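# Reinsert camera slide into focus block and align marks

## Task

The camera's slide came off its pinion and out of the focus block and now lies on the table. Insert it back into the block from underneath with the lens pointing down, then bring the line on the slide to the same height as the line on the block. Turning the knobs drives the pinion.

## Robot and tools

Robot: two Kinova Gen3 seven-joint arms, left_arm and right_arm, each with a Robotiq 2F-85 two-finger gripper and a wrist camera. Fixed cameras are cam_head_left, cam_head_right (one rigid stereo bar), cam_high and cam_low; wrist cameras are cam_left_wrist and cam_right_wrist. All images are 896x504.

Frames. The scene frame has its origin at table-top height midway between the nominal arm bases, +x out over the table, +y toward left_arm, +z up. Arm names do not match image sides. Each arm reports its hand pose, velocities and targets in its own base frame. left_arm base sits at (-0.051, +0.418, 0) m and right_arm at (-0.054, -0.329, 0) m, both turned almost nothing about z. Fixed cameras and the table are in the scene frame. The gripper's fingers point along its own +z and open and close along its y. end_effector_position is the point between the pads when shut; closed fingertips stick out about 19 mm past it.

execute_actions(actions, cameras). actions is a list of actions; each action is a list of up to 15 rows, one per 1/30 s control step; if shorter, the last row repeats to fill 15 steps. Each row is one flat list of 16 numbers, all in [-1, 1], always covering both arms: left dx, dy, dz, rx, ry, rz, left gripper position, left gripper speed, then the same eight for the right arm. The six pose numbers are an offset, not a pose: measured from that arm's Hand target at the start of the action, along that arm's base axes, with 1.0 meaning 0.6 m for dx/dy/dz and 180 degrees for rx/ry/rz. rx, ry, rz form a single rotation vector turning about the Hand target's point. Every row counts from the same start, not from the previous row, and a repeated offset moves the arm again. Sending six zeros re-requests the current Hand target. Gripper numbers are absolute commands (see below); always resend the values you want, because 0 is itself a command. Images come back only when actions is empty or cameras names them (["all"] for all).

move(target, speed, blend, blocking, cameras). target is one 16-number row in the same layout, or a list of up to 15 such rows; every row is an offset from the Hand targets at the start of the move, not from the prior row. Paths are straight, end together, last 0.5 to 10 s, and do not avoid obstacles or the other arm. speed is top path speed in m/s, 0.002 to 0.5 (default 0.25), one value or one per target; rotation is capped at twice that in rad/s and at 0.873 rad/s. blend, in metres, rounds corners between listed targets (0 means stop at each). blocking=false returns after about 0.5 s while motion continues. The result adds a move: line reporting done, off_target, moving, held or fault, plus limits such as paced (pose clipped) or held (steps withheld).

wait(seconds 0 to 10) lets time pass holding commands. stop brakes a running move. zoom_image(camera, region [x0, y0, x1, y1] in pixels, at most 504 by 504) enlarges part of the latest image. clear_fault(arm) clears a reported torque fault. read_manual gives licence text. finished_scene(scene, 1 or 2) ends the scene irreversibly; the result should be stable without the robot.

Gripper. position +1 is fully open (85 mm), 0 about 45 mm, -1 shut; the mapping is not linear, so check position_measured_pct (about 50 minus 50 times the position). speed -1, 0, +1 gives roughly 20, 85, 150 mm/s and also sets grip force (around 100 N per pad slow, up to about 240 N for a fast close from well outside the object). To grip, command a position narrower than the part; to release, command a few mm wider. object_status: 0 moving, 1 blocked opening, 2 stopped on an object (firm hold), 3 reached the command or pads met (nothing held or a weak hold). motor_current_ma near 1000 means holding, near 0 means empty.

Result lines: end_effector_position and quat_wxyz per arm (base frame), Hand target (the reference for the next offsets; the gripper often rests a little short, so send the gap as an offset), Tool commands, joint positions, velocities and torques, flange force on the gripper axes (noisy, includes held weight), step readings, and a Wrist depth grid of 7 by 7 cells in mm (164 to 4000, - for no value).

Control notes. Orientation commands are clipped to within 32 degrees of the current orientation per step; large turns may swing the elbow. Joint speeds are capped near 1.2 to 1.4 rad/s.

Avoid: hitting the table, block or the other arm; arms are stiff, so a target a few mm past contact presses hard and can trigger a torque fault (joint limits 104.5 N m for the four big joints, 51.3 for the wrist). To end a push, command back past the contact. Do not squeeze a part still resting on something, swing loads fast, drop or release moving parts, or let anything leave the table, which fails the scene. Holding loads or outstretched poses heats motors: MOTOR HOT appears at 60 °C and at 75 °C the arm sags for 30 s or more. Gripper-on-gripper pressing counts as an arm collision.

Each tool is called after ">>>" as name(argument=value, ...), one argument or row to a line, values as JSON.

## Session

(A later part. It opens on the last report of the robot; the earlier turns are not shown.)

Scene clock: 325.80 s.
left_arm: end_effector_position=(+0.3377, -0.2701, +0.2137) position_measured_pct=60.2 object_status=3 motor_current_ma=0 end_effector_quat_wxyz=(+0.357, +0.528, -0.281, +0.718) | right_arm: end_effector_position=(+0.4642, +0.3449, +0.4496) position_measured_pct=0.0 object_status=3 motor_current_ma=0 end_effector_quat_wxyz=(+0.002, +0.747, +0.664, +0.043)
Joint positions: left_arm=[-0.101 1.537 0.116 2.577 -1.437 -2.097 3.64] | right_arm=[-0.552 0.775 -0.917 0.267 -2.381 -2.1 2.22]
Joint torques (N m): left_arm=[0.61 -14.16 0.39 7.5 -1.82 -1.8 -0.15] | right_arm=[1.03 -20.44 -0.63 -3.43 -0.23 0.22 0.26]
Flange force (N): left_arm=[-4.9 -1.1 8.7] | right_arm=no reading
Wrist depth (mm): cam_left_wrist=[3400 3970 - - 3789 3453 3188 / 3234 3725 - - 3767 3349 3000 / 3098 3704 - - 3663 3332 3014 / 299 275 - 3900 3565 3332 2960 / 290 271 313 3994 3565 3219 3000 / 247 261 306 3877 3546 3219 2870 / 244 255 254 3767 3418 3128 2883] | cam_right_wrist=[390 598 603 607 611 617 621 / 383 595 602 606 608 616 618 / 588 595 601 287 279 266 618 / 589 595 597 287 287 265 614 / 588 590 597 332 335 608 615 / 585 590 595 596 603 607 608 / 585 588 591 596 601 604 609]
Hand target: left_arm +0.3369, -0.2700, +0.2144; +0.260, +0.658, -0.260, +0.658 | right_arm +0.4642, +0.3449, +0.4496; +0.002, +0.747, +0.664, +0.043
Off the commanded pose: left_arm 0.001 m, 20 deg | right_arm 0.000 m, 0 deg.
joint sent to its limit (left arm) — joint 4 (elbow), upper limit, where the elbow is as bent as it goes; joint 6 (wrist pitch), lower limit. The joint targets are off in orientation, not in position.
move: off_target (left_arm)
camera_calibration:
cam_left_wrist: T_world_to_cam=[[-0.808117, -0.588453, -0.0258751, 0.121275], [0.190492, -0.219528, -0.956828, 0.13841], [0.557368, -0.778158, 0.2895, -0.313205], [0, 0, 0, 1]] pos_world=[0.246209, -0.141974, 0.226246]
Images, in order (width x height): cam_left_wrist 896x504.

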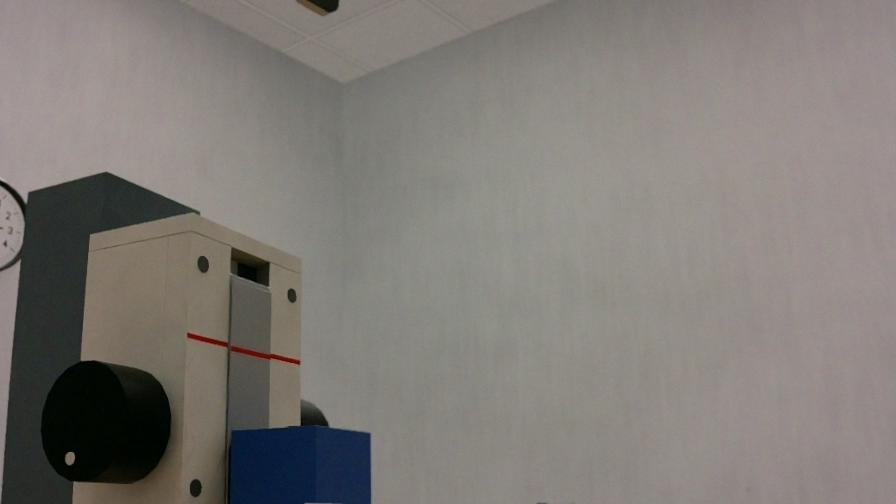

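>>> move(
  target=[
    [0.0467,0.1375,0,0,0,-0.2,-0.2,-1,0,0,0,0,0,0,1,1],
    [0.1467,0.0375,-0.05,0,0,-0.2,-0.2,-1,0,0,0,0,0,0,1,1],
  ],
  speed=[0.2,0.15],
)

>>> move(
  target=[
    [0.0275,-0.1472,0,0,0,0,-0.2,-1,0,0,0,0,0,0,1,1],
    [0.0275,-0.1472,0,0,0,0,-0.55,-1,0,0,0,0,0,0,1,1],
    [0.0275,-0.1472,0.004,0,0,0,-0.55,-1,0,0,0,0,0,0,1,1],
    [0.0275,-0.1472,0.0022,0,0,0,-0.55,-1,0,0,0,0,0,0,1,1],
    [0.0275,-0.1472,0.0022,0,0,0,-0.2,-1,0,0,0,0,0,0,1,1],
  ],
  speed=[0.06,0.01,0.01,0.01,0.01],
)

>>> move(
  target=[-0.0275,0.1472,0,0,0,0,-0.2,-1,0,0,0,0,0,0,1,1],
  speed=0.06,
)

>>> move(
  target=[
    [-0.1,0.1,0.05,0,0,0,-0.2,-1,0,0,0,0,0,0,1,1],
    [-0.1467,-0.0375,0.05,0,0,0.2,-0.2,-1,0,0,0,0,0,0,1,1],
  ],
  speed=0.2,
  cameras=["cam_left_wrist"],
)

>>> zoom_image(
  camera="cam_left_wrist",
  region=[180, 320, 310, 380],
)

Scene clock: 338.63 s.
left_arm: end_effector_position=(+0.4250, -0.2475, +0.1844) position_measured_pct=60.2 object_status=3 motor_current_ma=0 end_effector_quat_wxyz=(+0.450, +0.546, -0.450, +0.545) | right_arm: end_effector_position=(+0.4642, +0.3449, +0.4496) position_measured_pct=0.0 object_status=3 motor_current_ma=0 end_effector_quat_wxyz=(+0.002, +0.747, +0.664, +0.043)
Joint positions: left_arm=[-0.11 1.04 -0.153 2.075 -1.564 -1.702 4.744] | right_arm=[-0.552 0.775 -0.917 0.267 -2.381 -2.1 2.22]
Joint torques (N m): left_arm=[0.6 -18.05 -1.12 0.89 0.4 -3.22 -0.16] | right_arm=[1 -20.49 -0.62 -3.51 -0.24 0.26 0.23]
Flange force (N): left_arm=[-1.7 -4.8 1.9] | right_arm=no reading
Wrist depth (mm): cam_left_wrist=[216 211 212 3157 3113 3028 2987 / 216 212 212 3128 3070 3070 2934 / 216 190 190 3128 3055 3000 2921 / 216 212 212 227 3128 3028 2973 / 217 217 212 226 - 3014 2947 / 217 217 231 231 2376 2351 2895 / 217 217 - 231 988 996 994] | cam_right_wrist=[597 598 601 609 612 617 622 / 595 599 602 606 611 614 617 / 590 595 602 287 279 266 618 / 591 593 598 286 286 265 616 / 588 591 595 332 334 608 612 / 586 589 594 598 603 607 612 / 583 587 592 596 602 603 608]
Hand target: left_arm +0.4250, -0.2475, +0.1844; +0.450, +0.546, -0.450, +0.545 | right_arm +0.4642, +0.3449, +0.4496; +0.002, +0.747, +0.664, +0.043
Off the commanded pose: left_arm 0.000 m, 0 deg | right_arm 0.000 m, 0 deg.
move: done

Scene clock: 342.77 s.
left_arm: end_effector_position=(+0.4414, -0.3358, +0.1858) position_measured_pct=60.2 object_status=0 motor_current_ma=0 end_effector_quat_wxyz=(+0.450, +0.545, -0.450, +0.545) | right_arm: end_effector_position=(+0.4642, +0.3449, +0.4496) position_measured_pct=0.0 object_status=3 motor_current_ma=0 end_effector_quat_wxyz=(+0.002, +0.747, +0.664, +0.043)
Joint positions: left_arm=[0.053 1.035 -0.052 2.037 -1.351 -1.599 4.791] | right_arm=[-0.552 0.775 -0.917 0.267 -2.381 -2.1 2.22]
Joint torques (N m): left_arm=[0.61 -18.95 -0.47 -0.08 0.56 -3.27 -0.15] | right_arm=[0.96 -20.44 -0.62 -3.51 -0.23 0.22 0.28]
Flange force (N): left_arm=[-1.3 -4.5 2.8] | right_arm=no reading
Wrist depth (mm): cam_left_wrist=[- - - 3070 3041 2934 2846 / - - - 3070 3014 2987 2883 / - - - 3055 2973 2908 2883 / - - - - 3028 2960 2908 / - - - - - 2973 2846 / - - - - - 2447 2821 / - - - 918 - 1011 1000] | cam_right_wrist=[595 598 405 608 613 619 619 / 593 597 405 400 610 614 619 / 593 594 402 287 279 266 616 / 589 592 406 287 287 265 613 / 588 591 594 333 334 609 613 / 587 590 593 596 602 606 611 / 584 588 591 597 600 603 608]
Hand target: left_arm +0.4414, -0.3358, +0.1857; +0.450, +0.545, -0.450, +0.545 | right_arm +0.4642, +0.3449, +0.4496; +0.002, +0.747, +0.664, +0.043
Off the commanded pose: left_arm 0.000 m, 0 deg | right_arm 0.000 m, 0 deg.
move: done

Scene clock: 344.57 s.
left_arm: end_effector_position=(+0.4249, -0.2475, +0.1857) position_measured_pct=60.2 object_status=3 motor_current_ma=0 end_effector_quat_wxyz=(+0.450, +0.545, -0.450, +0.545) | right_arm: end_effector_position=(+0.4642, +0.3449, +0.4496) position_measured_pct=0.0 object_status=3 motor_current_ma=0 end_effector_quat_wxyz=(+0.002, +0.747, +0.664, +0.043)
Joint positions: left_arm=[-0.11 1.037 -0.153 2.077 -1.564 -1.702 4.747] | right_arm=[-0.552 0.775 -0.917 0.267 -2.381 -2.1 2.22]
Joint torques (N m): left_arm=[0.54 -18.05 -1.08 0.8 0.39 -3.26 -0.17] | right_arm=[1 -20.45 -0.68 -3.48 -0.23 0.26 0.23]
Flange force (N): left_arm=[-1.6 -4.6 2.0] | right_arm=no reading
Wrist depth (mm): cam_left_wrist=[216 211 211 3172 3128 3041 2987 / 216 212 211 3157 3113 3055 2987 / 216 189 190 3142 3028 3055 3014 / 216 211 190 226 3113 3070 3000 / 216 216 212 226 - 3041 2987 / 216 217 232 230 2394 2411 2960 / 216 216 - 230 1003 1006 993] | cam_right_wrist=[594 596 605 609 612 617 621 / 594 597 601 606 610 611 619 / 591 595 599 287 279 265 617 / 592 594 596 286 287 265 616 / 588 590 596 333 334 607 613 / 584 590 594 597 603 606 611 / 584 590 593 596 599 606 607]
Hand target: left_arm +0.4250, -0.2475, +0.1857; +0.450, +0.545, -0.450, +0.545 | right_arm +0.4642, +0.3449, +0.4496; +0.002, +0.747, +0.664, +0.043
Off the commanded pose: left_arm 0.000 m, 0 deg | right_arm 0.000 m, 0 deg.
move: done

Scene clock: 348.53 s.
left_arm: end_effector_position=(+0.3377, -0.2701, +0.2150) position_measured_pct=60.2 object_status=3 motor_current_ma=0 end_effector_quat_wxyz=(+0.358, +0.527, -0.282, +0.718) | right_arm: end_effector_position=(+0.4642, +0.3449, +0.4496) position_measured_pct=0.0 object_status=3 motor_current_ma=0 end_effector_quat_wxyz=(+0.002, +0.747, +0.664, +0.043)
Joint positions: left_arm=[-0.099 1.529 0.11 2.577 -1.439 -2.097 3.649] | right_arm=[-0.552 0.775 -0.917 0.267 -2.381 -2.1 2.22]
Joint torques (N m): left_arm=[0.67 -14.35 0.53 7.4 -1.81 -1.79 -0.14] | right_arm=[0.96 -20.43 -0.6 -3.52 -0.26 0.21 0.26]
Flange force (N): left_arm=[-4.9 -0.8 7.5] | right_arm=no reading
Wrist depth (mm): cam_left_wrist=[3299 3767 - - 3746 3471 3113 / 3282 3811 - - 3623 3490 3041 / 3128 3833 - - 3684 3266 3041 / 297 275 - 3970 3603 3315 2921 / 289 270 - 3877 3546 3219 2934 / 248 261 321 3833 3471 3172 2821 / 241 255 254 3643 3366 3128 2809] | cam_right_wrist=[389 597 602 607 612 617 621 / 382 596 600 606 610 613 619 / 588 596 601 287 279 266 617 / 591 594 596 287 287 265 615 / 587 593 593 333 335 609 612 / 585 589 594 597 602 607 612 / 585 588 592 596 601 604 609]
Hand target: left_arm +0.3369, -0.2700, +0.2157; +0.260, +0.658, -0.260, +0.658 | right_arm +0.4642, +0.3449, +0.4496; +0.002, +0.747, +0.664, +0.043
Off the commanded pose: left_arm 0.001 m, 20 deg | right_arm 0.000 m, 0 deg.
joint sent to its limit (left arm) — joint 4 (elbow), upper limit, where the elbow is as bent as it goes; joint 6 (wrist pitch), lower limit. The joint targets are off in orientation, not in position.
move: off_target (left_arm)
camera_calibration:
cam_left_wrist: T_world_to_cam=[[-0.810798, -0.584721, -0.0265935, 0.123388], [0.190341, -0.220425, -0.956652, 0.139496], [0.553513, -0.780714, 0.290016, -0.313142], [0, 0, 0, 1]] pos_world=[0.24682, -0.141578, 0.227547]
Images, in order (width x height): cam_left_wrist 896x504.

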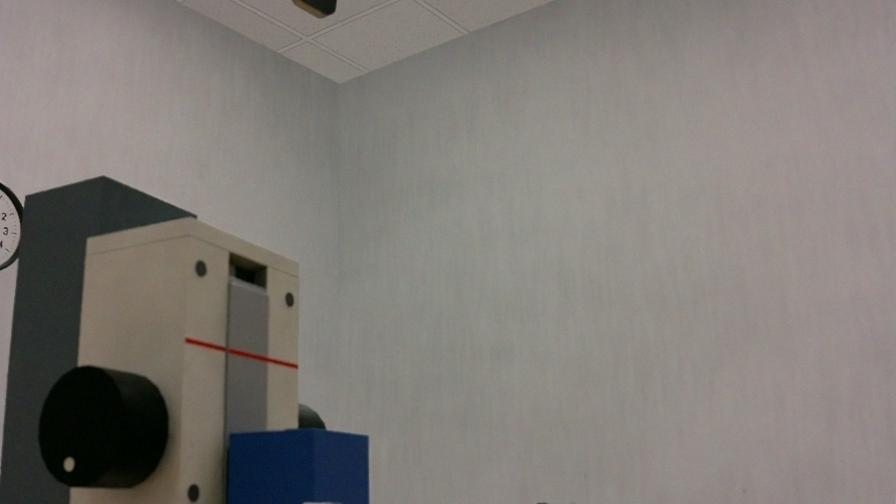

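Scaled by 3.877 from the camera's 896x504 image, which has a finer 1280x720 frame.

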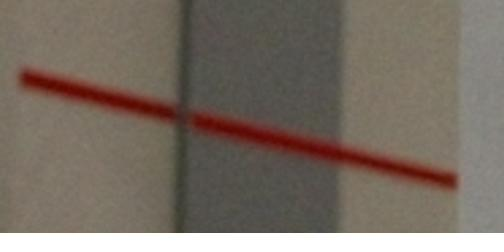

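Level. Done.

>>> finished_scene(
  scene=2,
)

The scene is finished: the task was done.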